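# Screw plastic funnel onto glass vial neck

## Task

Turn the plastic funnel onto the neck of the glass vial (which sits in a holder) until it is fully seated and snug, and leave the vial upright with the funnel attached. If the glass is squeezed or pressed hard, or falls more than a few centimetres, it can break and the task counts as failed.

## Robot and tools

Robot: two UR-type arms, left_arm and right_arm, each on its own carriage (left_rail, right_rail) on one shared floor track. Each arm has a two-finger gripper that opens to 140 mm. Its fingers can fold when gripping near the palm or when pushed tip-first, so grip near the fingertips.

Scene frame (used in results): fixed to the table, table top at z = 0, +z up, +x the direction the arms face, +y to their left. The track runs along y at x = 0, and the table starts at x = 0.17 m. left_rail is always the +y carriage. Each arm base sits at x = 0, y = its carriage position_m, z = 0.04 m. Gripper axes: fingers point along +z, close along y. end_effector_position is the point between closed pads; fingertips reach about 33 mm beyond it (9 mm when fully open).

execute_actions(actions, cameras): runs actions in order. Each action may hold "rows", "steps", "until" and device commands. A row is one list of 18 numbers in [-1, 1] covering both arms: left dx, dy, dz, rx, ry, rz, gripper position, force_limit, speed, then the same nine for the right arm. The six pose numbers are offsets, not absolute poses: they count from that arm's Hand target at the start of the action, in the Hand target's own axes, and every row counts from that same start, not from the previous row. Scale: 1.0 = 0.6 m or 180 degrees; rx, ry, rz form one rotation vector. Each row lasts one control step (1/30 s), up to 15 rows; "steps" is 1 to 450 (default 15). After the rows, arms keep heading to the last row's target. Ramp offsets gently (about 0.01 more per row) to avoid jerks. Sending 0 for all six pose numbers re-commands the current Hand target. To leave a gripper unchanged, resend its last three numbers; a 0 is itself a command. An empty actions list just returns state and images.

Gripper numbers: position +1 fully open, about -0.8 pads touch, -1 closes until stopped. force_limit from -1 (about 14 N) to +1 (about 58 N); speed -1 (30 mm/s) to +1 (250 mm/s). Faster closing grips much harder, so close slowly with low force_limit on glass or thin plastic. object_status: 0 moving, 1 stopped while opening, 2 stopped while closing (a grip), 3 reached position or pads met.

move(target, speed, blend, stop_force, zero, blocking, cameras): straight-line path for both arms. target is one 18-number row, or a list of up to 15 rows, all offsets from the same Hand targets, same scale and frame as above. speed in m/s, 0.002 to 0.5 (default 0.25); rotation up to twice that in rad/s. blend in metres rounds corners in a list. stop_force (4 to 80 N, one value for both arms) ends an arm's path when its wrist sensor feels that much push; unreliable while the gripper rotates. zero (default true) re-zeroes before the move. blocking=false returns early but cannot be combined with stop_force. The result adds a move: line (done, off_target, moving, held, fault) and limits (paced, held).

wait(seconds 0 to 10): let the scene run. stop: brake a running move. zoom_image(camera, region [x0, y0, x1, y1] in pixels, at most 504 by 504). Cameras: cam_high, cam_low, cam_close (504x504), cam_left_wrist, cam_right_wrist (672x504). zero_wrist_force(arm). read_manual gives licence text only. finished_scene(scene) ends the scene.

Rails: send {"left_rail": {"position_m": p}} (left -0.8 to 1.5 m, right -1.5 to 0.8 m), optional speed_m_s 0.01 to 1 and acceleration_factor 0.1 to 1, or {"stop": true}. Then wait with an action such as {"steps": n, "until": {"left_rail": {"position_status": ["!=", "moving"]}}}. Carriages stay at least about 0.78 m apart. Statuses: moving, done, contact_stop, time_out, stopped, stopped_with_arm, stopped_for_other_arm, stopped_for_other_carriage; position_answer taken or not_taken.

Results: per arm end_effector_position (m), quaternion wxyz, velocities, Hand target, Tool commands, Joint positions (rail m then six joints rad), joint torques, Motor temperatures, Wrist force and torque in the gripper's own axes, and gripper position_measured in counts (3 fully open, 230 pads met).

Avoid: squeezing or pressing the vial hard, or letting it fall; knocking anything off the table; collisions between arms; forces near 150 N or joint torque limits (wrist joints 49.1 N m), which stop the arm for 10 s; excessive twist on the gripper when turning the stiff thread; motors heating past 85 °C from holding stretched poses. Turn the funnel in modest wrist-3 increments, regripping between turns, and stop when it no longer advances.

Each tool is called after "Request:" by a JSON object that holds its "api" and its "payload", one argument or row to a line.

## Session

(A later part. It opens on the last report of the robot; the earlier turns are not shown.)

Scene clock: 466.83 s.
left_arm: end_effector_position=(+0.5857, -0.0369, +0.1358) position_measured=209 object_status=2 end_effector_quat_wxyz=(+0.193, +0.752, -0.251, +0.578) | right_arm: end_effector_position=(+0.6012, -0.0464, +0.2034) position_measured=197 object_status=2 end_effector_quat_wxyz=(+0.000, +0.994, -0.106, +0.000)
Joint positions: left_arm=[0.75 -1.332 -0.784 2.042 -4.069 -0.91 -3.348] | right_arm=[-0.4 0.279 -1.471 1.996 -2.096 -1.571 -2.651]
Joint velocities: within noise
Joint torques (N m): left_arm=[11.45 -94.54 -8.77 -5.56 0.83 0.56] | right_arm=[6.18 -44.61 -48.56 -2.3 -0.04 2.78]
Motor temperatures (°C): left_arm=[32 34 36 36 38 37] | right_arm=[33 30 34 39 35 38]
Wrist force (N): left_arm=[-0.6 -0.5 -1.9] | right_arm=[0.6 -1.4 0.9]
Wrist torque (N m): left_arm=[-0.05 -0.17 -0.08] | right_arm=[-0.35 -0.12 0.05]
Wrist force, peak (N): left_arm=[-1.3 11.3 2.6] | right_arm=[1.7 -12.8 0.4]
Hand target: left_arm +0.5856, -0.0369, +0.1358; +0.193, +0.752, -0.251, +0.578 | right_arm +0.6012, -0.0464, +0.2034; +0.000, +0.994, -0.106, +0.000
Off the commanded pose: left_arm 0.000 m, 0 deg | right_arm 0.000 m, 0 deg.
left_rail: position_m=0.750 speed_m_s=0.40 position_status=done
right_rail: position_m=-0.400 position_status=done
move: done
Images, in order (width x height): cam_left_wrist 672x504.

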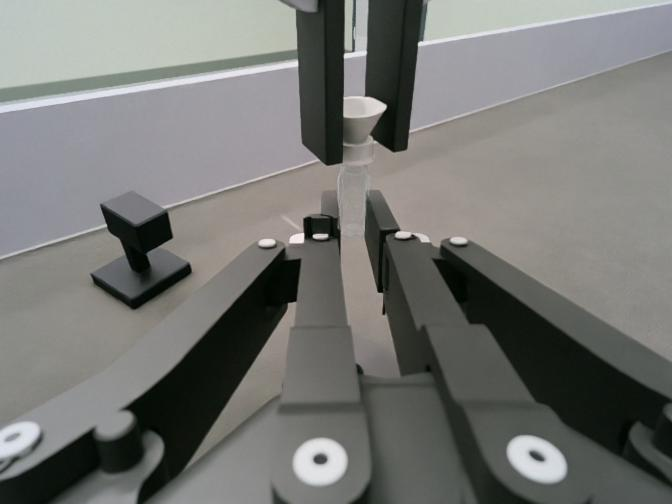

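Request:
{"api": "move", "payload": {
  "target": [0,0,0,0,0,0,-1,-0.03,-1,0,0,0.001,0,0,0.5,-1,0.5,-1],
  "speed": 0.5,
  "cameras": []
}}

Request:
{"api": "move", "payload": {
  "target": [0,0,0,0,0,0,-1,-0.03,-1,0,0,0.001,0,0,0.5,-1,0.5,-1],
  "speed": 0.5,
  "cameras": ["cam_left_wrist"]
}}

Request:
{"api": "zoom_image", "payload": {
  "camera": "cam_left_wrist",
  "region": [300, 110, 400, 210]
}}

Scene clock: 470.93 s.
left_arm: end_effector_position=(+0.5856, -0.0369, +0.1358) position_measured=209 object_status=2 end_effector_quat_wxyz=(+0.193, +0.752, -0.251, +0.578) | right_arm: end_effector_position=(+0.6012, -0.0464, +0.2028) position_measured=197 object_status=2 end_effector_quat_wxyz=(+0.000, -0.629, +0.778, +0.000)
Joint positions: left_arm=[0.75 -1.332 -0.784 2.042 -4.069 -0.91 -3.348] | right_arm=[-0.4 0.279 -1.471 1.997 -2.097 -1.571 -1.08]
Joint velocities: within noise
Joint torques (N m): left_arm=[-1.27 -99.25 -12.35 -6.03 -0.56 -0.55] | right_arm=[9.65 -40.28 -42.16 0.57 -2.22 2.98]
Motor temperatures (°C): left_arm=[32 34 36 36 38 37] | right_arm=[33 30 34 39 35 38]
Wrist force (N): left_arm=[-6.8 1.0 -4.8] | right_arm=[1.0 -5.5 -4.6]
Wrist torque (N m): left_arm=[-0.16 -0.26 -0.01] | right_arm=[-0.02 -0.13 0.03]
Wrist force, peak (N): left_arm=[-8.4 1.3 -4.5] | right_arm=[0.4 -5.8 -6.0]
Hand target: left_arm +0.5856, -0.0369, +0.1358; +0.193, +0.752, -0.251, +0.578 | right_arm +0.6012, -0.0464, +0.2028; +0.000, -0.629, +0.778, +0.000
Off the commanded pose: left_arm 0.000 m, 0 deg | right_arm 0.000 m, 0 deg.
left_rail: position_m=0.750 speed_m_s=0.40 position_status=done
right_rail: position_m=-0.400 position_status=done
move: done
No camera images: "cameras" was empty.

Scene clock: 473.23 s.
left_arm: end_effector_position=(+0.5856, -0.0369, +0.1358) position_measured=209 object_status=2 end_effector_quat_wxyz=(+0.193, +0.752, -0.251, +0.578) | right_arm: end_effector_position=(+0.6012, -0.0464, +0.2022) position_measured=197 object_status=2 end_effector_quat_wxyz=(+0.000, +0.106, +0.994, +0.000)
Joint positions: left_arm=[0.75 -1.332 -0.784 2.042 -4.069 -0.91 -3.348] | right_arm=[-0.4 0.279 -1.47 1.998 -2.099 -1.571 0.491]
Joint velocities: within noise
Joint torques (N m): left_arm=[1.68 -97.02 -29.52 -6.37 1.76 -1.42] | right_arm=[10.8 -37.17 -43.78 -1.73 -0.79 3.23]
Motor temperatures (°C): left_arm=[32 34 36 36 38 37] | right_arm=[33 30 34 39 35 38]
Wrist force (N): left_arm=[-11.2 -6.5 -1.9] | right_arm=[0.5 -8.0 -9.1]
Wrist torque (N m): left_arm=[-0.06 -0.42 -0.23] | right_arm=[-0.12 -0.13 0.04]
Wrist force, peak (N): left_arm=[-14.7 -4.5 -5.9] | right_arm=[0.1 -9.7 -11.5]
Hand target: left_arm +0.5856, -0.0369, +0.1358; +0.193, +0.752, -0.251, +0.578 | right_arm +0.6012, -0.0464, +0.2022; +0.000, +0.106, +0.994, +0.000
Off the commanded pose: left_arm 0.000 m, 0 deg | right_arm 0.000 m, 0 deg.
left_rail: position_m=0.750 speed_m_s=0.40 position_status=done
right_rail: position_m=-0.400 position_status=done
move: done
Images, in order (width x height): cam_left_wrist 672x504.

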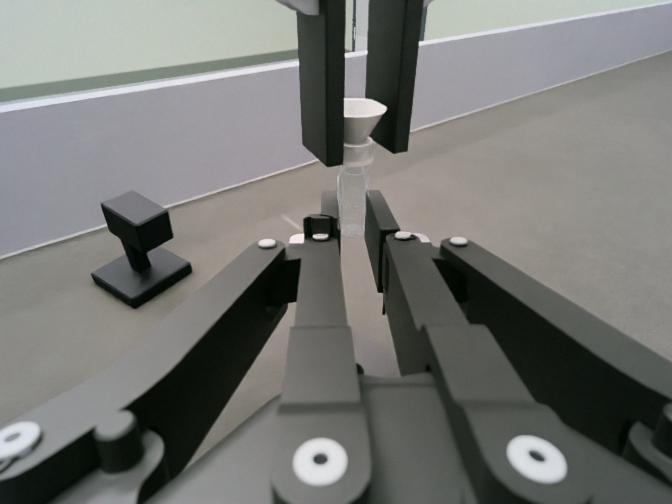

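Scaled by 5.040 from the camera's 672x504 image, which has a finer 960x720 frame.

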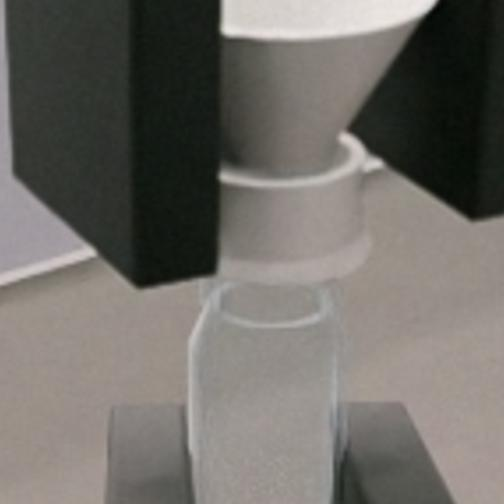

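Request:
{"api": "move", "payload": {
  "target": [0,0,0,0,0,0,-1,-0.03,-1,0,0,0.0004,0,0,0.5,-1,0.5,-1],
  "speed": 0.5,
  "cameras": []
}}

Request:
{"api": "move", "payload": {
  "target": [0,0,0,0,0,0,-1,-0.03,-1,0,0,0.0008,0,0,0.5,-1,0.5,-1],
  "speed": 0.5,
  "cameras": []
}}

Request:
{"api": "move", "payload": {
  "target": [0,0,0,0,0,0,-1,-0.03,-1,0,0,0.0008,0,0,0.5,-1,0.5,-1],
  "speed": 0.5,
  "cameras": ["cam_left_wrist"]
}}

Request:
{"api": "zoom_image", "payload": {
  "camera": "cam_left_wrist",
  "region": [300, 110, 400, 210]
}}

Scene clock: 476.57 s.
left_arm: end_effector_position=(+0.5857, -0.0369, +0.1358) position_measured=209 object_status=2 end_effector_quat_wxyz=(+0.193, +0.752, -0.251, +0.578) | right_arm: end_effector_position=(+0.6012, -0.0464, +0.2020) position_measured=197 object_status=2 end_effector_quat_wxyz=(+0.000, +0.778, +0.629, +0.000)
Joint positions: left_arm=[0.75 -1.332 -0.784 2.042 -4.069 -0.91 -3.348] | right_arm=[-0.4 0.279 -1.47 1.998 -2.099 -1.571 2.062]
Joint velocities: within noise
Joint torques (N m): left_arm=[-4.09 -97.27 -25.51 -6.26 -0.18 -2.71] | right_arm=[7.65 -43.29 -47.48 -2.09 -2.64 3.16]
Motor temperatures (°C): left_arm=[32 34 36 36 38 37] | right_arm=[33 30 34 39 35 38]
Wrist force (N): left_arm=[-2.3 -2.3 -1.0] | right_arm=[-0.2 -2.9 -1.0]
Wrist torque (N m): left_arm=[-0.05 -0.29 -0.14] | right_arm=[-0.32 -0.31 0.04]
Wrist force, peak (N): left_arm=[-13.8 -7.9 -0.6] | right_arm=[0.6 -9.1 -11.2]
Hand target: left_arm +0.5856, -0.0369, +0.1358; +0.193, +0.752, -0.251, +0.578 | right_arm +0.6012, -0.0464, +0.2020; +0.000, +0.778, +0.629, +0.000
Off the commanded pose: left_arm 0.000 m, 0 deg | right_arm 0.000 m, 0 deg.
left_rail: position_m=0.750 speed_m_s=0.40 position_status=done
right_rail: position_m=-0.400 position_status=done
move: done
No camera images: "cameras" was empty.

Scene clock: 478.87 s.
left_arm: end_effector_position=(+0.5856, -0.0369, +0.1358) position_measured=209 object_status=2 end_effector_quat_wxyz=(+0.193, +0.752, -0.251, +0.578) | right_arm: end_effector_position=(+0.6012, -0.0464, +0.2015) position_measured=197 object_status=2 end_effector_quat_wxyz=(+0.000, +0.994, -0.106, +0.000)
Joint positions: left_arm=[0.75 -1.332 -0.784 2.042 -4.069 -0.91 -3.348] | right_arm=[-0.4 0.279 -1.47 1.998 -2.1 -1.571 3.632]
Joint velocities: within noise
Joint torques (N m): left_arm=[-7.86 -97.97 -16.97 -6.41 -2.5 -2.65] | right_arm=[8.2 -43.83 -47.17 -1.56 -2.51 3.03]
Motor temperatures (°C): left_arm=[32 34 36 36 38 37] | right_arm=[33 30 34 39 35 38]
Wrist force (N): left_arm=[-1.8 -1.4 -3.1] | right_arm=[1.6 0.6 -0.1]
Wrist torque (N m): left_arm=[-0.09 -0.20 -0.13] | right_arm=[-0.20 -0.10 0.06]
Wrist force, peak (N): left_arm=[-5.7 -1.6 -1.2] | right_arm=[-0.2 -1.2 -4.4]
Hand target: left_arm +0.5856, -0.0369, +0.1358; +0.193, +0.752, -0.251, +0.578 | right_arm +0.6012, -0.0464, +0.2015; +0.000, +0.994, -0.106, +0.000
Off the commanded pose: left_arm 0.000 m, 0 deg | right_arm 0.000 m, 0 deg.
left_rail: position_m=0.750 speed_m_s=0.40 position_status=done
right_rail: position_m=-0.400 position_status=done
move: done
No camera images: "cameras" was empty.

Scene clock: 481.17 s.
left_arm: end_effector_position=(+0.5856, -0.0369, +0.1358) position_measured=209 object_status=2 end_effector_quat_wxyz=(+0.193, +0.752, -0.251, +0.578) | right_arm: end_effector_position=(+0.6012, -0.0464, +0.2010) position_measured=197 object_status=2 end_effector_quat_wxyz=(+0.000, -0.629, +0.778, +0.000)
Joint positions: left_arm=[0.75 -1.332 -0.784 2.042 -4.069 -0.91 -3.348] | right_arm=[-0.4 0.279 -1.469 1.999 -2.101 -1.571 5.203]
Joint velocities: within noise
Joint torques (N m): left_arm=[-5.98 -99.09 -11.32 -5.95 -1.76 -2.77] | right_arm=[9.87 -44.02 -46.87 -0.87 -1.75 3.19]
Motor temperatures (°C): left_arm=[32 34 36 36 38 37] | right_arm=[33 30 34 39 35 38]
Wrist force (N): left_arm=[-1.8 -1.4 -5.3] | right_arm=[3.1 -4.0 0.5]
Wrist torque (N m): left_arm=[-0.09 -0.17 -0.15] | right_arm=[-0.08 -0.16 0.04]
Wrist force, peak (N): left_arm=[-0.9 -1.2 -6.5] | right_arm=[3.8 -4.7 0.9]
Hand target: left_arm +0.5856, -0.0369, +0.1358; +0.193, +0.752, -0.251, +0.578 | right_arm +0.6012, -0.0464, +0.2010; +0.000, -0.629, +0.778, +0.000
Off the commanded pose: left_arm 0.000 m, 0 deg | right_arm 0.000 m, 0 deg.
left_rail: position_m=0.750 speed_m_s=0.40 position_status=done
right_rail: position_m=-0.400 position_status=done
move: done
Images, in order (width x height): cam_left_wrist 672x504.

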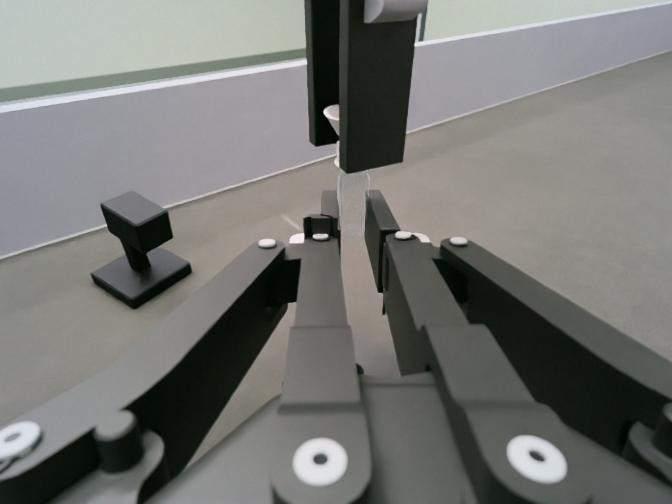

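Scaled by 5.040 from the camera's 672x504 image, which has a finer 960x720 frame.

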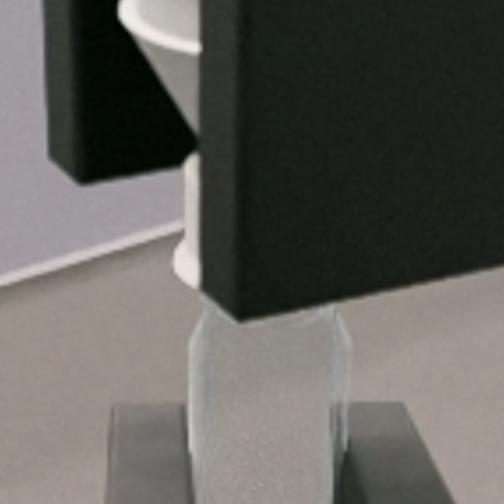

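Request:
{"api": "execute_actions", "payload": {
  "actions": [
    {"rows":[[0,0,0,0,0,0,-1,-0.03,-1,0,0,0,0,0,0,-0.3,0.5,-1]],"steps":50}
  ],
  "cameras": ["cam_right_wrist","cam_left_wrist"]
}}

Request:
{"api": "zoom_image", "payload": {
  "camera": "cam_right_wrist",
  "region": [280, 150, 420, 290]
}}

Request:
{"api": "move", "payload": {
  "target": [0,0,0,0,0,0,-1,-0.03,-1,0,0,0,0,0,-0.85,-0.3,0.5,-1],
  "speed": 0.5,
  "cameras": []
}}

Request:
{"api": "move", "payload": {
  "target": [0,0,0,0,0,0,-1,-0.03,-1,0,0,0,0,0,-0.85,-0.3,0.5,-1],
  "speed": 0.5,
  "cameras": []
}}

Request:
{"api": "move", "payload": {
  "target": [0,0,0,0,0,0,-1,-0.03,-1,0,0,0,0,0,-0.85,-0.3,0.5,-1],
  "speed": 0.5,
  "cameras": []
}}

Request:
{"api": "move", "payload": {
  "target": [0,0,0,0,0,0,-1,-0.03,-1,0,0,0,0,0,-0.45,-0.3,0.5,-1],
  "speed": 0.5,
  "cameras": ["cam_right_wrist","cam_left_wrist"]
}}

Request:
{"api": "zoom_image", "payload": {
  "camera": "cam_right_wrist",
  "region": [280, 150, 420, 290]
}}

Request:
{"api": "zoom_image", "payload": {
  "camera": "cam_left_wrist",
  "region": [300, 110, 400, 210]
}}

Scene clock: 484.57 s.
left_arm: end_effector_position=(+0.5856, -0.0369, +0.1358) position_measured=209 object_status=2 end_effector_quat_wxyz=(+0.193, +0.752, -0.251, +0.578) | right_arm: end_effector_position=(+0.6012, -0.0463, +0.2010) position_measured=167 object_status=3 end_effector_quat_wxyz=(+0.000, -0.629, +0.778, +0.000)
Joint positions: left_arm=[0.75 -1.332 -0.784 2.042 -4.069 -0.91 -3.348] | right_arm=[-0.4 0.279 -1.469 1.999 -2.101 -1.571 5.203]
Joint velocities: within noise
Joint torques (N m): left_arm=[0.99 -96.27 -12.44 -3.71 -0.73 -2.51] | right_arm=[-3.59 -48.32 -43.24 -3.03 -1.61 3.09]
Motor temperatures (°C): left_arm=[32 34 36 36 38 37] | right_arm=[33 30 34 39 35 38]
Wrist force (N): left_arm=[-0.7 -0.8 -1.9] | right_arm=[1.1 -1.1 1.3]
Wrist torque (N m): left_arm=[-0.13 -0.16 -0.08] | right_arm=[-0.25 -0.24 0.04]
Wrist force, peak (N): left_arm=[-2.0 -1.3 -5.9] | right_arm=[3.5 -4.7 1.3]
Hand target: left_arm +0.5856, -0.0369, +0.1358; +0.193, +0.752, -0.251, +0.578 | right_arm +0.6012, -0.0464, +0.2010; +0.000, -0.629, +0.778, +0.000
Off the commanded pose: left_arm 0.000 m, 0 deg | right_arm 0.000 m, 0 deg.
left_rail: position_m=0.750 speed_m_s=0.40 position_status=done
right_rail: position_m=-0.400 position_status=done
Images, in order (width x height): cam_left_wrist 672x504, cam_right_wrist 672x504.

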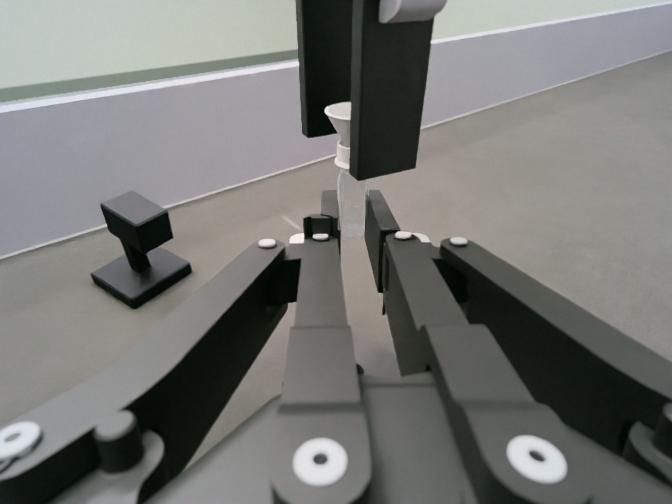

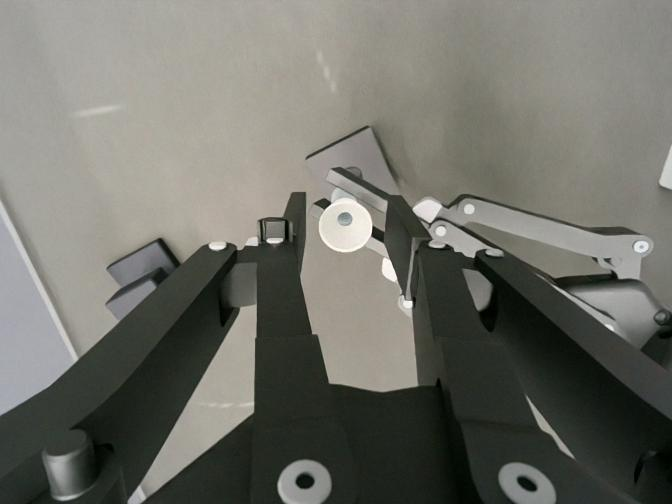

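Scaled by 3.600 from the camera's 672x504 image, which has a finer 960x720 frame.

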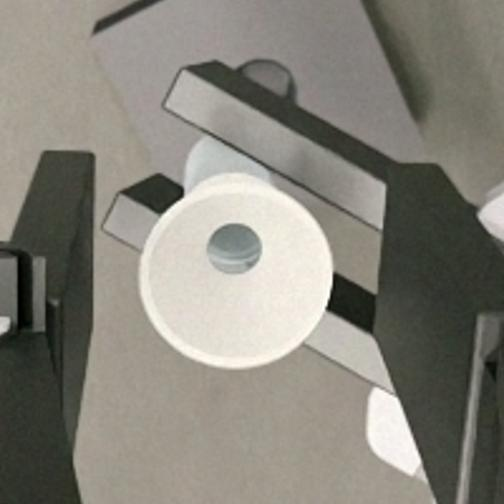

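Scene clock: 487.97 s.
left_arm: end_effector_position=(+0.5856, -0.0369, +0.1358) position_measured=209 object_status=2 end_effector_quat_wxyz=(+0.193, +0.752, -0.251, +0.578) | right_arm: end_effector_position=(+0.6012, -0.0463, +0.2010) position_measured=167 object_status=3 end_effector_quat_wxyz=(+0.000, +0.903, +0.430, +0.000)
Joint positions: left_arm=[0.75 -1.332 -0.784 2.042 -4.069 -0.91 -3.348] | right_arm=[-0.4 0.279 -1.469 1.999 -2.101 -1.571 2.533]
Joint velocities: within noise
Joint torques (N m): left_arm=[6.48 -99.75 -12.19 -2.84 0.78 -2.54] | right_arm=[-12.42 -73.31 -35.71 -1.87 4 -3.37]
Motor temperatures (°C): left_arm=[32 34 36 36 38 37] | right_arm=[33 30 34 39 35 38]
Wrist force (N): left_arm=[-0.4 -0.7 -1.9] | right_arm=[1.0 -1.1 1.0]
Wrist torque (N m): left_arm=[-0.10 -0.23 -0.08] | right_arm=[-0.29 -0.22 0.03]
Wrist force, peak (N): left_arm=[-0.7 -0.9 -2.4] | right_arm=[0.5 -1.8 1.6]
Hand target: left_arm +0.5856, -0.0369, +0.1358; +0.193, +0.752, -0.251, +0.578 | right_arm +0.6012, -0.0464, +0.2010; +0.000, +0.903, +0.430, +0.000
Off the commanded pose: left_arm 0.000 m, 0 deg | right_arm 0.000 m, 0 deg.
left_rail: position_m=0.750 speed_m_s=0.40 position_status=done
right_rail: position_m=-0.400 position_status=done
move: done
No camera images: "cameras" was empty.

Scene clock: 491.37 s.
left_arm: end_effector_position=(+0.5856, -0.0369, +0.1358) position_measured=209 object_status=2 end_effector_quat_wxyz=(+0.193, +0.752, -0.251, +0.578) | right_arm: end_effector_position=(+0.6012, -0.0464, +0.2010) position_measured=167 object_status=3 end_effector_quat_wxyz=(+0.000, -0.207, +0.978, +0.000)
Joint positions: left_arm=[0.75 -1.332 -0.784 2.042 -4.069 -0.91 -3.348] | right_arm=[-0.4 0.279 -1.469 1.999 -2.101 -1.571 -0.137]
Joint velocities: within noise
Joint torques (N m): left_arm=[8.47 -96.94 -11.97 -2.49 2.16 -2.68] | right_arm=[-13.9 -72.96 -35.67 -1.83 3.64 -2.9]
Motor temperatures (°C): left_arm=[32 34 36 36 38 37] | right_arm=[33 30 34 39 35 38]
Wrist force (N): left_arm=[-0.2 -0.6 -1.9] | right_arm=[0.6 -1.3 1.5]
Wrist torque (N m): left_arm=[-0.07 -0.27 -0.09] | right_arm=[-0.32 -0.13 0.04]
Wrist force, peak (N): left_arm=[-0.3 -0.7 -2.4] | right_arm=[1.0 -1.7 1.2]
Hand target: left_arm +0.5856, -0.0369, +0.1358; +0.193, +0.752, -0.251, +0.578 | right_arm +0.6012, -0.0464, +0.2010; +0.000, -0.207, +0.978, +0.000
Off the commanded pose: left_arm 0.000 m, 0 deg | right_arm 0.000 m, 0 deg.
left_rail: position_m=0.750 speed_m_s=0.40 position_status=done
right_rail: position_m=-0.400 position_status=done
move: done
No camera images: "cameras" was empty.

Scene clock: 494.77 s.
left_arm: end_effector_position=(+0.5856, -0.0369, +0.1358) position_measured=209 object_status=2 end_effector_quat_wxyz=(+0.193, +0.752, -0.251, +0.578) | right_arm: end_effector_position=(+0.6012, -0.0464, +0.2010) position_measured=167 object_status=3 end_effector_quat_wxyz=(+0.000, +1.000, -0.027, +0.000)
Joint positions: left_arm=[0.75 -1.332 -0.784 2.042 -4.069 -0.91 -3.348] | right_arm=[-0.4 0.279 -1.469 1.999 -2.101 -1.571 -2.808]
Joint velocities: within noise
Joint torques (N m): left_arm=[8.78 -97.39 -11.49 -2.89 2.7 -2.69] | right_arm=[-14.38 -74.76 -36.08 -1.69 3.8 -2.8]
Motor temperatures (°C): left_arm=[32 34 36 36 38 37] | right_arm=[33 29 34 39 35 38]
Wrist force (N): left_arm=[-1.0 -0.6 -2.0] | right_arm=[0.1 -1.1 0.6]
Wrist torque (N m): left_arm=[-0.08 -0.08 -0.08] | right_arm=[-0.29 -0.02 0.04]
Wrist force, peak (N): left_arm=[-0.7 -0.5 -2.2] | right_arm=[1.4 -1.6 1.3]
Hand target: left_arm +0.5856, -0.0369, +0.1358; +0.193, +0.752, -0.251, +0.578 | right_arm +0.6012, -0.0464, +0.2010; +0.000, +1.000, -0.027, +0.000
Off the commanded pose: left_arm 0.000 m, 0 deg | right_arm 0.000 m, 0 deg.
left_rail: position_m=0.750 speed_m_s=0.40 position_status=done
right_rail: position_m=-0.400 position_status=done
move: done
No camera images: "cameras" was empty.

Scene clock: 496.90 s.
left_arm: end_effector_position=(+0.5856, -0.0369, +0.1358) position_measured=209 object_status=2 end_effector_quat_wxyz=(+0.193, +0.752, -0.251, +0.578) | right_arm: end_effector_position=(+0.6012, -0.0464, +0.2010) position_measured=167 object_status=3 end_effector_quat_wxyz=(+0.000, +0.778, +0.628, +0.000)
Joint positions: left_arm=[0.75 -1.332 -0.784 2.042 -4.069 -0.91 -3.348] | right_arm=[-0.4 0.279 -1.469 1.999 -2.101 -1.571 -4.221]
Joint velocities: within noise
Joint torques (N m): left_arm=[7.73 -96.47 -12.49 -2.86 2.29 -2.68] | right_arm=[-13.51 -72.85 -35.58 -1.9 3.96 -3.37]
Motor temperatures (°C): left_arm=[32 34 36 36 38 37] | right_arm=[33 29 34 39 35 38]
Wrist force (N): left_arm=[-0.4 -0.8 -1.7] | right_arm=[0.9 -1.6 1.2]
Wrist torque (N m): left_arm=[-0.13 -0.22 -0.08] | right_arm=[-0.35 -0.20 0.04]
Wrist force, peak (N): left_arm=[-0.6 -0.7 -2.3] | right_arm=[1.2 -1.5 1.5]
Hand target: left_arm +0.5856, -0.0369, +0.1358; +0.193, +0.752, -0.251, +0.578 | right_arm +0.6012, -0.0464, +0.2010; +0.000, +0.778, +0.629, +0.000
Off the commanded pose: left_arm 0.000 m, 0 deg | right_arm 0.000 m, 0 deg.
left_rail: position_m=0.750 speed_m_s=0.40 position_status=done
right_rail: position_m=-0.400 position_status=done
move: done
Images, in order (width x height): cam_left_wrist 672x504, cam_right_wrist 672x504.

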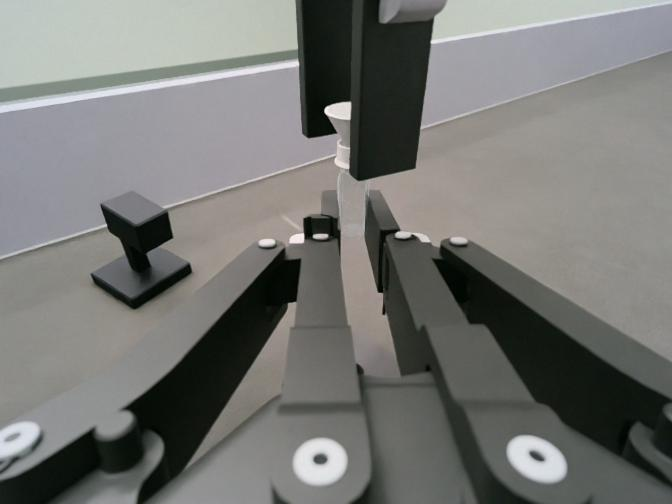

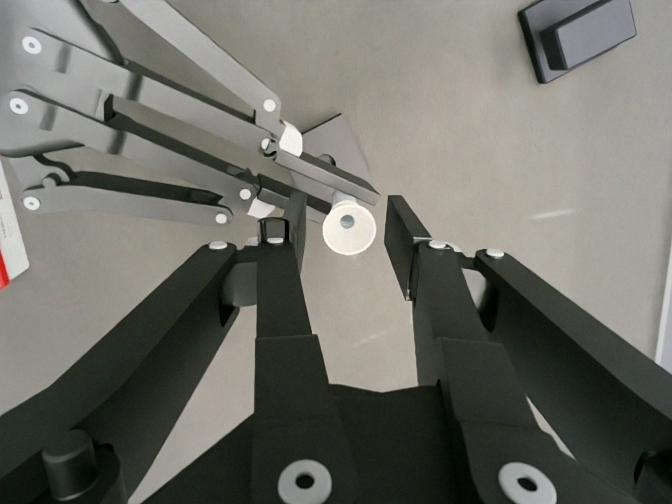

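Scaled by 3.600 from the camera's 672x504 image, which has a finer 960x720 frame.

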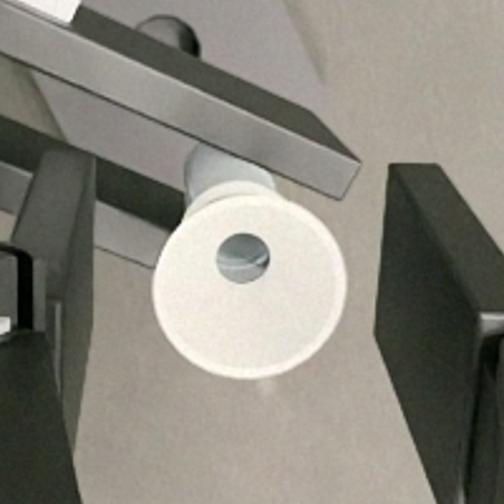

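Scaled by 5.040 from the camera's 672x504 image, which has a finer 960x720 frame.

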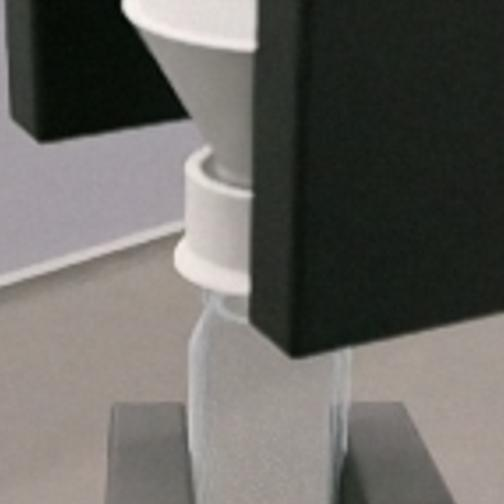

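Request:
{"api": "move", "payload": {
  "target": [0,0,0,0,0,0,-1,-0.03,-1,-0.0025,0.002,0,0,0,0,-0.3,0.5,-1],
  "cameras": []
}}

Request:
{"api": "execute_actions", "payload": {
  "actions": [
    {"rows":[[0,0,0,0,0,0,-1,-0.03,-1,0,0,0,0,0,0,-1,0.5,-1]],"steps":60}
  ],
  "cameras": []
}}

Request:
{"api": "move", "payload": {
  "target": [0,0,0,0,0,0,-1,-0.03,-1,0,0,0.0008,0,0,0.5,-1,0.5,-1],
  "speed": 0.5,
  "cameras": []
}}

Request:
{"api": "move", "payload": {
  "target": [0,0,0,0,0,0,-1,-0.03,-1,0,0,0.0008,0,0,0.5,-1,0.5,-1],
  "speed": 0.5,
  "cameras": ["cam_left_wrist"]
}}

Request:
{"api": "zoom_image", "payload": {
  "camera": "cam_left_wrist",
  "region": [300, 110, 400, 210]
}}

Scene clock: 498.63 s.
left_arm: end_effector_position=(+0.5856, -0.0369, +0.1358) position_measured=209 object_status=2 end_effector_quat_wxyz=(+0.193, +0.752, -0.251, +0.578) | right_arm: end_effector_position=(+0.6020, -0.0481, +0.2010) position_measured=167 object_status=3 end_effector_quat_wxyz=(+0.000, +0.778, +0.629, +0.000)
Joint positions: left_arm=[0.75 -1.332 -0.784 2.042 -4.069 -0.91 -3.348] | right_arm=[-0.4 0.277 -1.469 1.999 -2.101 -1.571 -4.224]
Joint velocities: within noise
Joint torques (N m): left_arm=[8.8 -98.49 -12.38 -2.72 2.64 -2.65] | right_arm=[-14.04 -73.2 -35.47 -4.01 3.54 -3.26]
Motor temperatures (°C): left_arm=[32 34 36 36 38 37] | right_arm=[33 29 34 39 35 38]
Wrist force (N): left_arm=[-0.5 -0.2 -1.6] | right_arm=[0.3 -1.4 0.9]
Wrist torque (N m): left_arm=[0.02 -0.20 -0.08] | right_arm=[-0.30 -0.07 0.05]
Wrist force, peak (N): left_arm=[-0.3 -0.9 -2.4] | right_arm=[0.9 -1.7 1.6]
Hand target: left_arm +0.5856, -0.0369, +0.1358; +0.193, +0.752, -0.251, +0.578 | right_arm +0.6021, -0.0481, +0.2010; +0.000, +0.778, +0.629, +0.000
Off the commanded pose: left_arm 0.000 m, 0 deg | right_arm 0.000 m, 0 deg.
left_rail: position_m=0.750 speed_m_s=0.40 position_status=done
right_rail: position_m=-0.400 position_status=done
move: done
No camera images: "cameras" was empty.

Scene clock: 500.83 s.
left_arm: end_effector_position=(+0.5856, -0.0369, +0.1358) position_measured=209 object_status=2 end_effector_quat_wxyz=(+0.193, +0.752, -0.251, +0.578) | right_arm: end_effector_position=(+0.6021, -0.0481, +0.2010) position_measured=197 object_status=2 end_effector_quat_wxyz=(+0.000, +0.778, +0.629, +0.000)
Joint positions: left_arm=[0.75 -1.332 -0.784 2.042 -4.069 -0.91 -3.348] | right_arm=[-0.4 0.277 -1.469 1.999 -2.101 -1.571 -4.224]
Joint velocities: within noise
Joint torques (N m): left_arm=[7.62 -97.48 -12.19 -5.65 2.84 -2.57] | right_arm=[-11.56 -66.97 -38.9 -7.49 3.39 -3.28]
Motor temperatures (°C): left_arm=[32 34 35 36 38 37] | right_arm=[33 29 34 39 35 38]
Wrist force (N): left_arm=[-4.1 -1.3 0.2] | right_arm=[0.6 -2.5 -3.0]
Wrist torque (N m): left_arm=[-0.10 -0.40 -0.11] | right_arm=[-0.28 -0.15 0.04]
Wrist force, peak (N): left_arm=[-4.9 -1.6 0.4] | right_arm=[1.1 -2.9 -3.3]
Hand target: left_arm +0.5856, -0.0369, +0.1358; +0.193, +0.752, -0.251, +0.578 | right_arm +0.6021, -0.0481, +0.2010; +0.000, +0.778, +0.629, +0.000
Off the commanded pose: left_arm 0.000 m, 0 deg | right_arm 0.000 m, 0 deg.
left_rail: position_m=0.750 speed_m_s=0.40 position_status=done
right_rail: position_m=-0.400 position_status=done
No camera images: "cameras" was empty.

Scene clock: 503.13 s.
left_arm: end_effector_position=(+0.5856, -0.0369, +0.1358) position_measured=209 object_status=2 end_effector_quat_wxyz=(+0.193, +0.752, -0.251, +0.578) | right_arm: end_effector_position=(+0.6021, -0.0481, +0.2005) position_measured=197 object_status=2 end_effector_quat_wxyz=(+0.000, +0.994, -0.106, +0.000)
Joint positions: left_arm=[0.75 -1.332 -0.784 2.042 -4.069 -0.91 -3.348] | right_arm=[-0.4 0.277 -1.469 2 -2.102 -1.571 -2.654]
Joint velocities: within noise
Joint torques (N m): left_arm=[8.25 -94.8 -13.53 -5.65 2.51 -2.61] | right_arm=[6.57 -44.48 -49.3 -2.93 -4.08 3.32]
Motor temperatures (°C): left_arm=[32 34 35 36 38 37] | right_arm=[33 29 34 39 35 38]
Wrist force (N): left_arm=[-0.1 -0.9 2.8] | right_arm=[-3.0 -2.9 -0.2]
Wrist torque (N m): left_arm=[-0.07 -0.42 -0.08] | right_arm=[-0.34 -0.29 0.05]
Wrist force, peak (N): left_arm=[-3.9 -1.7 1.9] | right_arm=[-1.2 -4.5 -2.7]
Hand target: left_arm +0.5856, -0.0369, +0.1358; +0.193, +0.752, -0.251, +0.578 | right_arm +0.6021, -0.0481, +0.2005; +0.000, +0.994, -0.106, +0.000
Off the commanded pose: left_arm 0.000 m, 0 deg | right_arm 0.000 m, 0 deg.
left_rail: position_m=0.750 speed_m_s=0.40 position_status=done
right_rail: position_m=-0.400 position_status=done
move: done
No camera images: "cameras" was empty.

Scene clock: 505.43 s.
left_arm: end_effector_position=(+0.5856, -0.0369, +0.1358) position_measured=209 object_status=2 end_effector_quat_wxyz=(+0.193, +0.752, -0.251, +0.578) | right_arm: end_effector_position=(+0.6021, -0.0481, +0.2001) position_measured=197 object_status=2 end_effector_quat_wxyz=(+0.000, -0.629, +0.778, +0.000)
Joint positions: left_arm=[0.75 -1.332 -0.784 2.042 -4.069 -0.91 -3.348] | right_arm=[-0.4 0.277 -1.469 2 -2.103 -1.571 -1.083]
Joint velocities: within noise
Joint torques (N m): left_arm=[1.91 -96.09 -12.5 -5.29 1.27 -2.72] | right_arm=[2.06 -41.64 -47.76 -2.9 -6.2 3.37]
Motor temperatures (°C): left_arm=[32 34 35 36 38 37] | right_arm=[33 29 34 39 35 38]
Wrist force (N): left_arm=[-2.0 1.0 7.5] | right_arm=[-4.6 5.9 -2.9]
Wrist torque (N m): left_arm=[-0.14 -0.49 0.12] | right_arm=[-0.69 -0.24 0.03]
Wrist force, peak (N): left_arm=[-2.5 0.9 8.0] | right_arm=[-5.4 6.4 -3.1]
Hand target: left_arm +0.5856, -0.0369, +0.1358; +0.193, +0.752, -0.251, +0.578 | right_arm +0.6021, -0.0481, +0.2001; +0.000, -0.629, +0.778, +0.000
Off the commanded pose: left_arm 0.000 m, 0 deg | right_arm 0.000 m, 0 deg.
left_rail: position_m=0.750 speed_m_s=0.40 position_status=done
right_rail: position_m=-0.400 position_status=done
move: done
Images, in order (width x height): cam_left_wrist 672x504.

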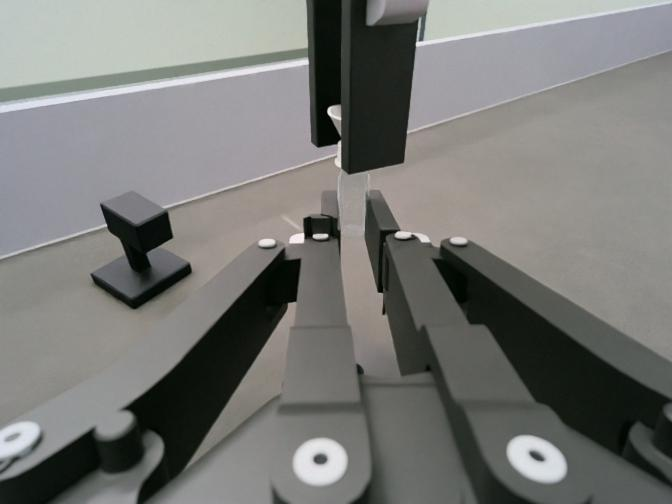

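Scaled by 5.040 from the camera's 672x504 image, which has a finer 960x720 frame.

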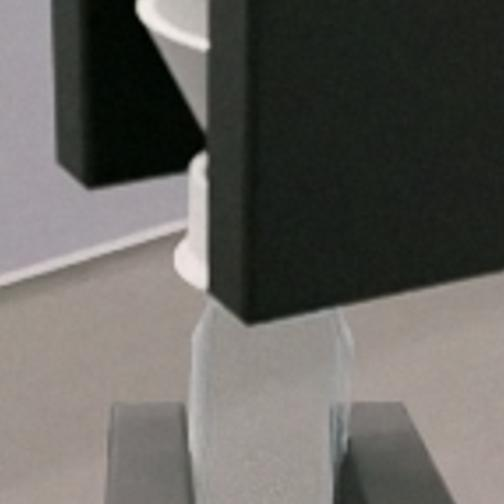

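Request:
{"api": "move", "payload": {
  "target": [0,0,0,0,0,0,-1,-0.03,-1,0,0.001,0.0006,0,0,0.5,-1,0.5,-1],
  "speed": 0.5,
  "cameras": []
}}

Request:
{"api": "move", "payload": {
  "target": [0,0,0,0,0,0,-1,-0.03,-1,0,0,0.0006,0,0,0.5,-1,0.5,-1],
  "speed": 0.5,
  "cameras": []
}}

Request:
{"api": "move", "payload": {
  "target": [0,0,0,0,0,0,-1,-0.03,-1,0,0,0.0006,0,0,0.5,-1,0.5,-1],
  "speed": 0.5,
  "cameras": ["cam_left_wrist","cam_right_wrist"]
}}

Request:
{"api": "zoom_image", "payload": {
  "camera": "cam_left_wrist",
  "region": [300, 110, 400, 210]
}}

Scene clock: 511.30 s.
left_arm: end_effector_position=(+0.5856, -0.0369, +0.1358) position_measured=209 object_status=2 end_effector_quat_wxyz=(+0.193, +0.752, -0.251, +0.578) | right_arm: end_effector_position=(+0.6015, -0.0480, +0.1997) position_measured=197 object_status=2 end_effector_quat_wxyz=(+0.000, +0.106, +0.994, +0.000)
Joint positions: left_arm=[0.75 -1.332 -0.784 2.042 -4.069 -0.91 -3.348] | right_arm=[-0.4 0.277 -1.469 2.001 -2.104 -1.571 0.488]
Joint velocities: within noise
Joint torques (N m): left_arm=[1.67 -97.77 -12.84 -5.27 2.05 -2.59] | right_arm=[5.18 -45.52 -44.84 0.6 -5.54 2.49]
Motor temperatures (°C): left_arm=[32 34 35 36 38 37] | right_arm=[33 29 34 39 35 38]
Wrist force (N): left_arm=[1.2 8.0 -0.8] | right_arm=[-1.8 7.4 2.5]
Wrist torque (N m): left_arm=[-0.23 -0.21 0.16] | right_arm=[-0.67 -0.12 0.04]
Wrist force, peak (N): left_arm=[-4.9 2.2 8.0] | right_arm=[-4.0 6.9 -5.9]
Hand target: left_arm +0.5856, -0.0369, +0.1358; +0.193, +0.752, -0.251, +0.578 | right_arm +0.6015, -0.0480, +0.1997; +0.000, +0.106, +0.994, +0.000
Off the commanded pose: left_arm 0.000 m, 0 deg | right_arm 0.000 m, 0 deg.
left_rail: position_m=0.750 speed_m_s=0.40 position_status=done
right_rail: position_m=-0.400 position_status=done
move: done
No camera images: "cameras" was empty.

Scene clock: 513.60 s.
left_arm: end_effector_position=(+0.5856, -0.0369, +0.1358) position_measured=209 object_status=2 end_effector_quat_wxyz=(+0.193, +0.752, -0.251, +0.578) | right_arm: end_effector_position=(+0.6015, -0.0480, +0.1993) position_measured=197 object_status=2 end_effector_quat_wxyz=(+0.000, +0.778, +0.629, +0.000)
Joint positions: left_arm=[0.75 -1.332 -0.784 2.042 -4.069 -0.91 -3.348] | right_arm=[-0.4 0.277 -1.469 2.002 -2.104 -1.571 2.059]
Joint velocities: within noise
Joint torques (N m): left_arm=[8.43 -97.68 -12.45 -2.8 1.49 -2.17] | right_arm=[7.71 -47.39 -49.05 -1.75 -2.99 3.46]
Motor temperatures (°C): left_arm=[32 34 35 36 38 37] | right_arm=[33 29 34 39 35 38]
Wrist force (N): left_arm=[1.6 -0.8 -2.7] | right_arm=[0.4 -1.3 2.9]
Wrist torque (N m): left_arm=[-0.10 -0.13 -0.09] | right_arm=[-0.41 -0.13 0.04]
Wrist force, peak (N): left_arm=[0.6 8.1 -0.7] | right_arm=[-1.2 8.0 2.2]
Hand target: left_arm +0.5856, -0.0369, +0.1358; +0.193, +0.752, -0.251, +0.578 | right_arm +0.6015, -0.0480, +0.1993; +0.000, +0.778, +0.629, +0.000
Off the commanded pose: left_arm 0.000 m, 0 deg | right_arm 0.000 m, 0 deg.
left_rail: position_m=0.750 speed_m_s=0.40 position_status=done
right_rail: position_m=-0.400 position_status=done
move: done
No camera images: "cameras" was empty.

Scene clock: 515.90 s.
left_arm: end_effector_position=(+0.5856, -0.0369, +0.1358) position_measured=209 object_status=2 end_effector_quat_wxyz=(+0.193, +0.752, -0.251, +0.578) | right_arm: end_effector_position=(+0.6015, -0.0480, +0.1990) position_measured=197 object_status=2 end_effector_quat_wxyz=(+0.000, +0.994, -0.106, +0.000)
Joint positions: left_arm=[0.75 -1.332 -0.784 2.042 -4.069 -0.91 -3.348] | right_arm=[-0.4 0.277 -1.468 2.002 -2.105 -1.571 3.63]
Joint velocities: within noise
Joint torques (N m): left_arm=[3.25 -98 -12.45 -2.24 -2.13 -2.69] | right_arm=[5.14 -48.67 -50.46 -2.62 -4.51 3.51]
Motor temperatures (°C): left_arm=[32 34 35 36 38 37] | right_arm=[33 29 34 39 35 38]
Wrist force (N): left_arm=[3.7 1.2 0.4] | right_arm=[-1.5 -4.5 3.8]
Wrist torque (N m): left_arm=[-0.07 -0.21 0.00] | right_arm=[-0.37 -0.19 0.01]
Wrist force, peak (N): left_arm=[4.5 0.0 -0.3] | right_arm=[-1.0 -3.6 5.1]
Hand target: left_arm +0.5856, -0.0369, +0.1358; +0.193, +0.752, -0.251, +0.578 | right_arm +0.6015, -0.0480, +0.1990; +0.000, +0.994, -0.106, +0.000
Off the commanded pose: left_arm 0.000 m, 0 deg | right_arm 0.000 m, 0 deg.
left_rail: position_m=0.750 speed_m_s=0.40 position_status=done
right_rail: position_m=-0.400 position_status=done
move: done
Images, in order (width x height): cam_left_wrist 672x504, cam_right_wrist 672x504.

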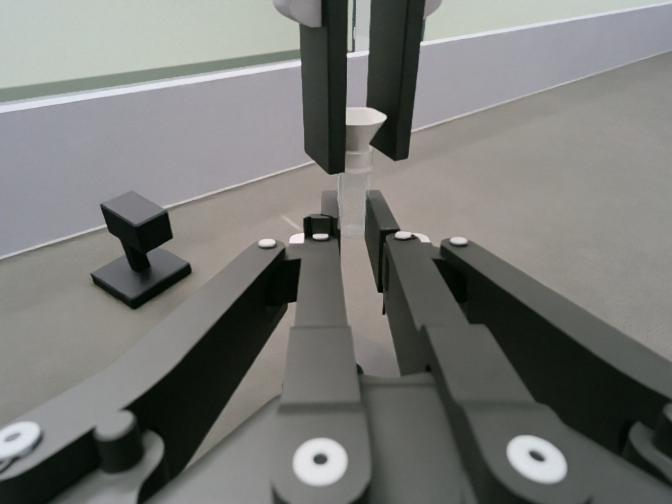

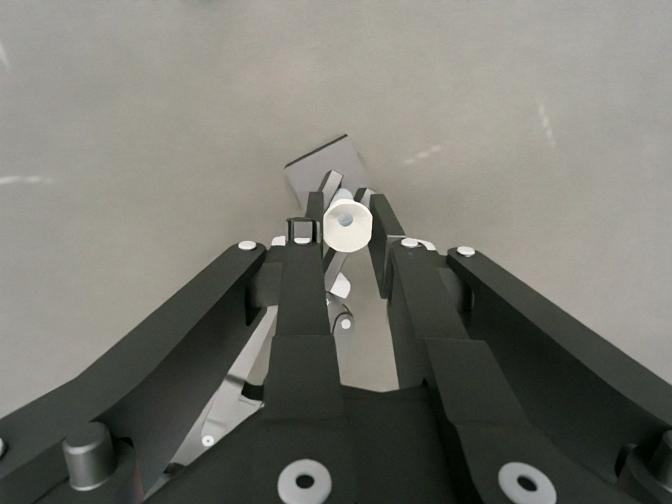

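Scaled by 5.040 from the camera's 672x504 image, which has a finer 960x720 frame.

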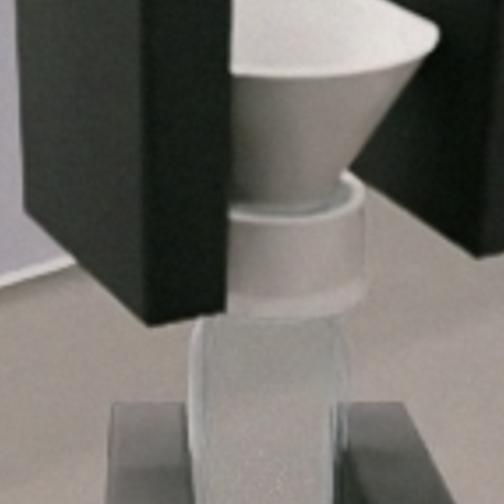

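Request:
{"api": "move", "payload": {
  "target": [0,0,0,0,0,0,-1,-0.03,-1,0,0,0.0015,0,0,0.4,-1,0.5,-1],
  "speed": 0.5,
  "cameras": []
}}

Request:
{"api": "move", "payload": {
  "target": [0,0,0,0,0,0,-1,-0.03,-1,0,0,0.0012,0,0,0.4,-1,0.5,-1],
  "speed": 0.5,
  "cameras": ["cam_left_wrist","cam_right_wrist"]
}}

Request:
{"api": "zoom_image", "payload": {
  "camera": "cam_left_wrist",
  "region": [300, 110, 400, 210]
}}

Scene clock: 518.40 s.
left_arm: end_effector_position=(+0.5856, -0.0369, +0.1358) position_measured=209 object_status=2 end_effector_quat_wxyz=(+0.193, +0.752, -0.251, +0.578) | right_arm: end_effector_position=(+0.6015, -0.0480, +0.1981) position_measured=197 object_status=2 end_effector_quat_wxyz=(+0.000, +0.742, -0.670, +0.000)
Joint positions: left_arm=[0.75 -1.332 -0.784 2.042 -4.069 -0.91 -3.348] | right_arm=[-0.4 0.277 -1.467 2.003 -2.107 -1.571 4.887]
Joint velocities: within noise
Joint torques (N m): left_arm=[-1.4 -97.06 -11.67 -10.16 0.52 -2.51] | right_arm=[3.62 -38.01 -42.1 -0.15 -4.73 3.2]
Motor temperatures (°C): left_arm=[32 34 35 36 38 37] | right_arm=[33 29 34 39 35 38]
Wrist force (N): left_arm=[-9.4 2.5 3.6] | right_arm=[-4.3 -0.7 -9.2]
Wrist torque (N m): left_arm=[-0.24 -0.46 0.24] | right_arm=[-0.46 -0.12 -0.14]
Wrist force, peak (N): left_arm=[-11.0 2.2 4.0] | right_arm=[-3.6 -0.9 -11.2]
Hand target: left_arm +0.5856, -0.0369, +0.1358; +0.193, +0.752, -0.251, +0.578 | right_arm +0.6015, -0.0480, +0.1981; +0.000, +0.742, -0.670, +0.000
Off the commanded pose: left_arm 0.000 m, 0 deg | right_arm 0.000 m, 0 deg.
left_rail: position_m=0.750 speed_m_s=0.40 position_status=done
right_rail: position_m=-0.400 position_status=done
move: done
No camera images: "cameras" was empty.

Scene clock: 520.37 s.
left_arm: end_effector_position=(+0.5856, -0.0369, +0.1358) position_measured=209 object_status=2 end_effector_quat_wxyz=(+0.193, +0.752, -0.251, +0.578) | right_arm: end_effector_position=(+0.6015, -0.0480, +0.1974) position_measured=197 object_status=2 end_effector_quat_wxyz=(+0.000, -0.207, +0.978, +0.000)
Joint positions: left_arm=[0.75 -1.332 -0.784 2.042 -4.069 -0.91 -3.348] | right_arm=[-0.4 0.277 -1.467 2.003 -2.108 -1.571 6.143]
Joint velocities: within noise
Joint torques (N m): left_arm=[-1.97 -96.92 -12.87 -9.39 4.29 -2.58] | right_arm=[6.17 -37.65 -41.36 0.21 -3.87 4.19]
Motor temperatures (°C): left_arm=[32 34 35 36 38 37] | right_arm=[33 29 34 39 35 38]
Wrist force (N): left_arm=[-9.4 2.2 1.5] | right_arm=[-1.6 1.5 -8.3]
Wrist torque (N m): left_arm=[-0.49 -0.42 0.12] | right_arm=[-0.34 -0.16 -0.26]
Wrist force, peak (N): left_arm=[-14.3 3.5 1.9] | right_arm=[-4.9 -1.2 -13.3]
Hand target: left_arm +0.5856, -0.0369, +0.1358; +0.193, +0.752, -0.251, +0.578 | right_arm +0.6015, -0.0480, +0.1974; +0.000, -0.207, +0.978, +0.000
Off the commanded pose: left_arm 0.000 m, 0 deg | right_arm 0.000 m, 0 deg.
left_rail: position_m=0.750 speed_m_s=0.40 position_status=done
right_rail: position_m=-0.400 position_status=done
move: done
Images, in order (width x height): cam_left_wrist 672x504, cam_right_wrist 672x504.

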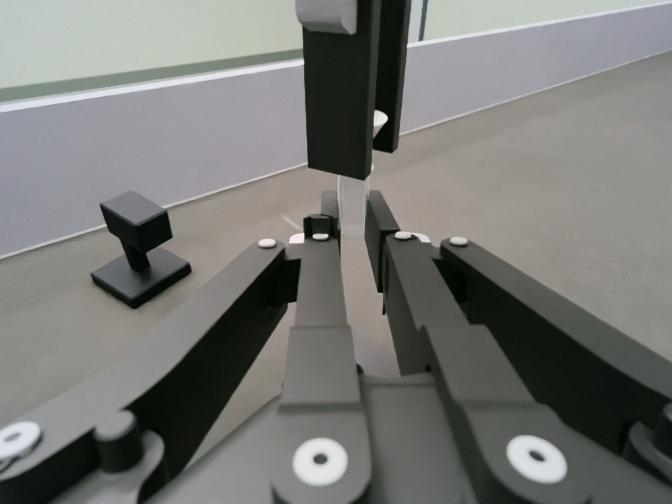

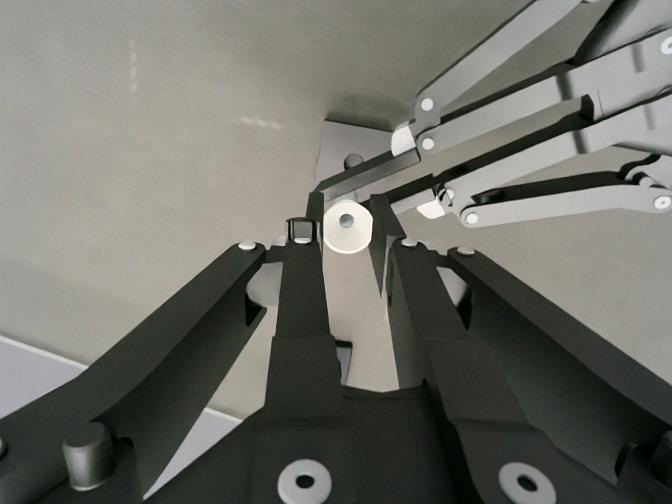

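Scaled by 5.040 from the camera's 672x504 image, which has a finer 960x720 frame.

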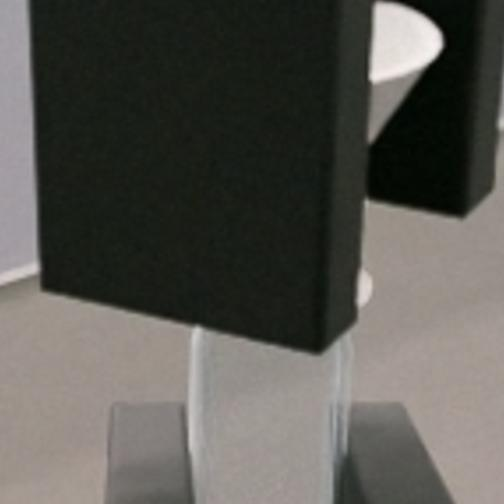

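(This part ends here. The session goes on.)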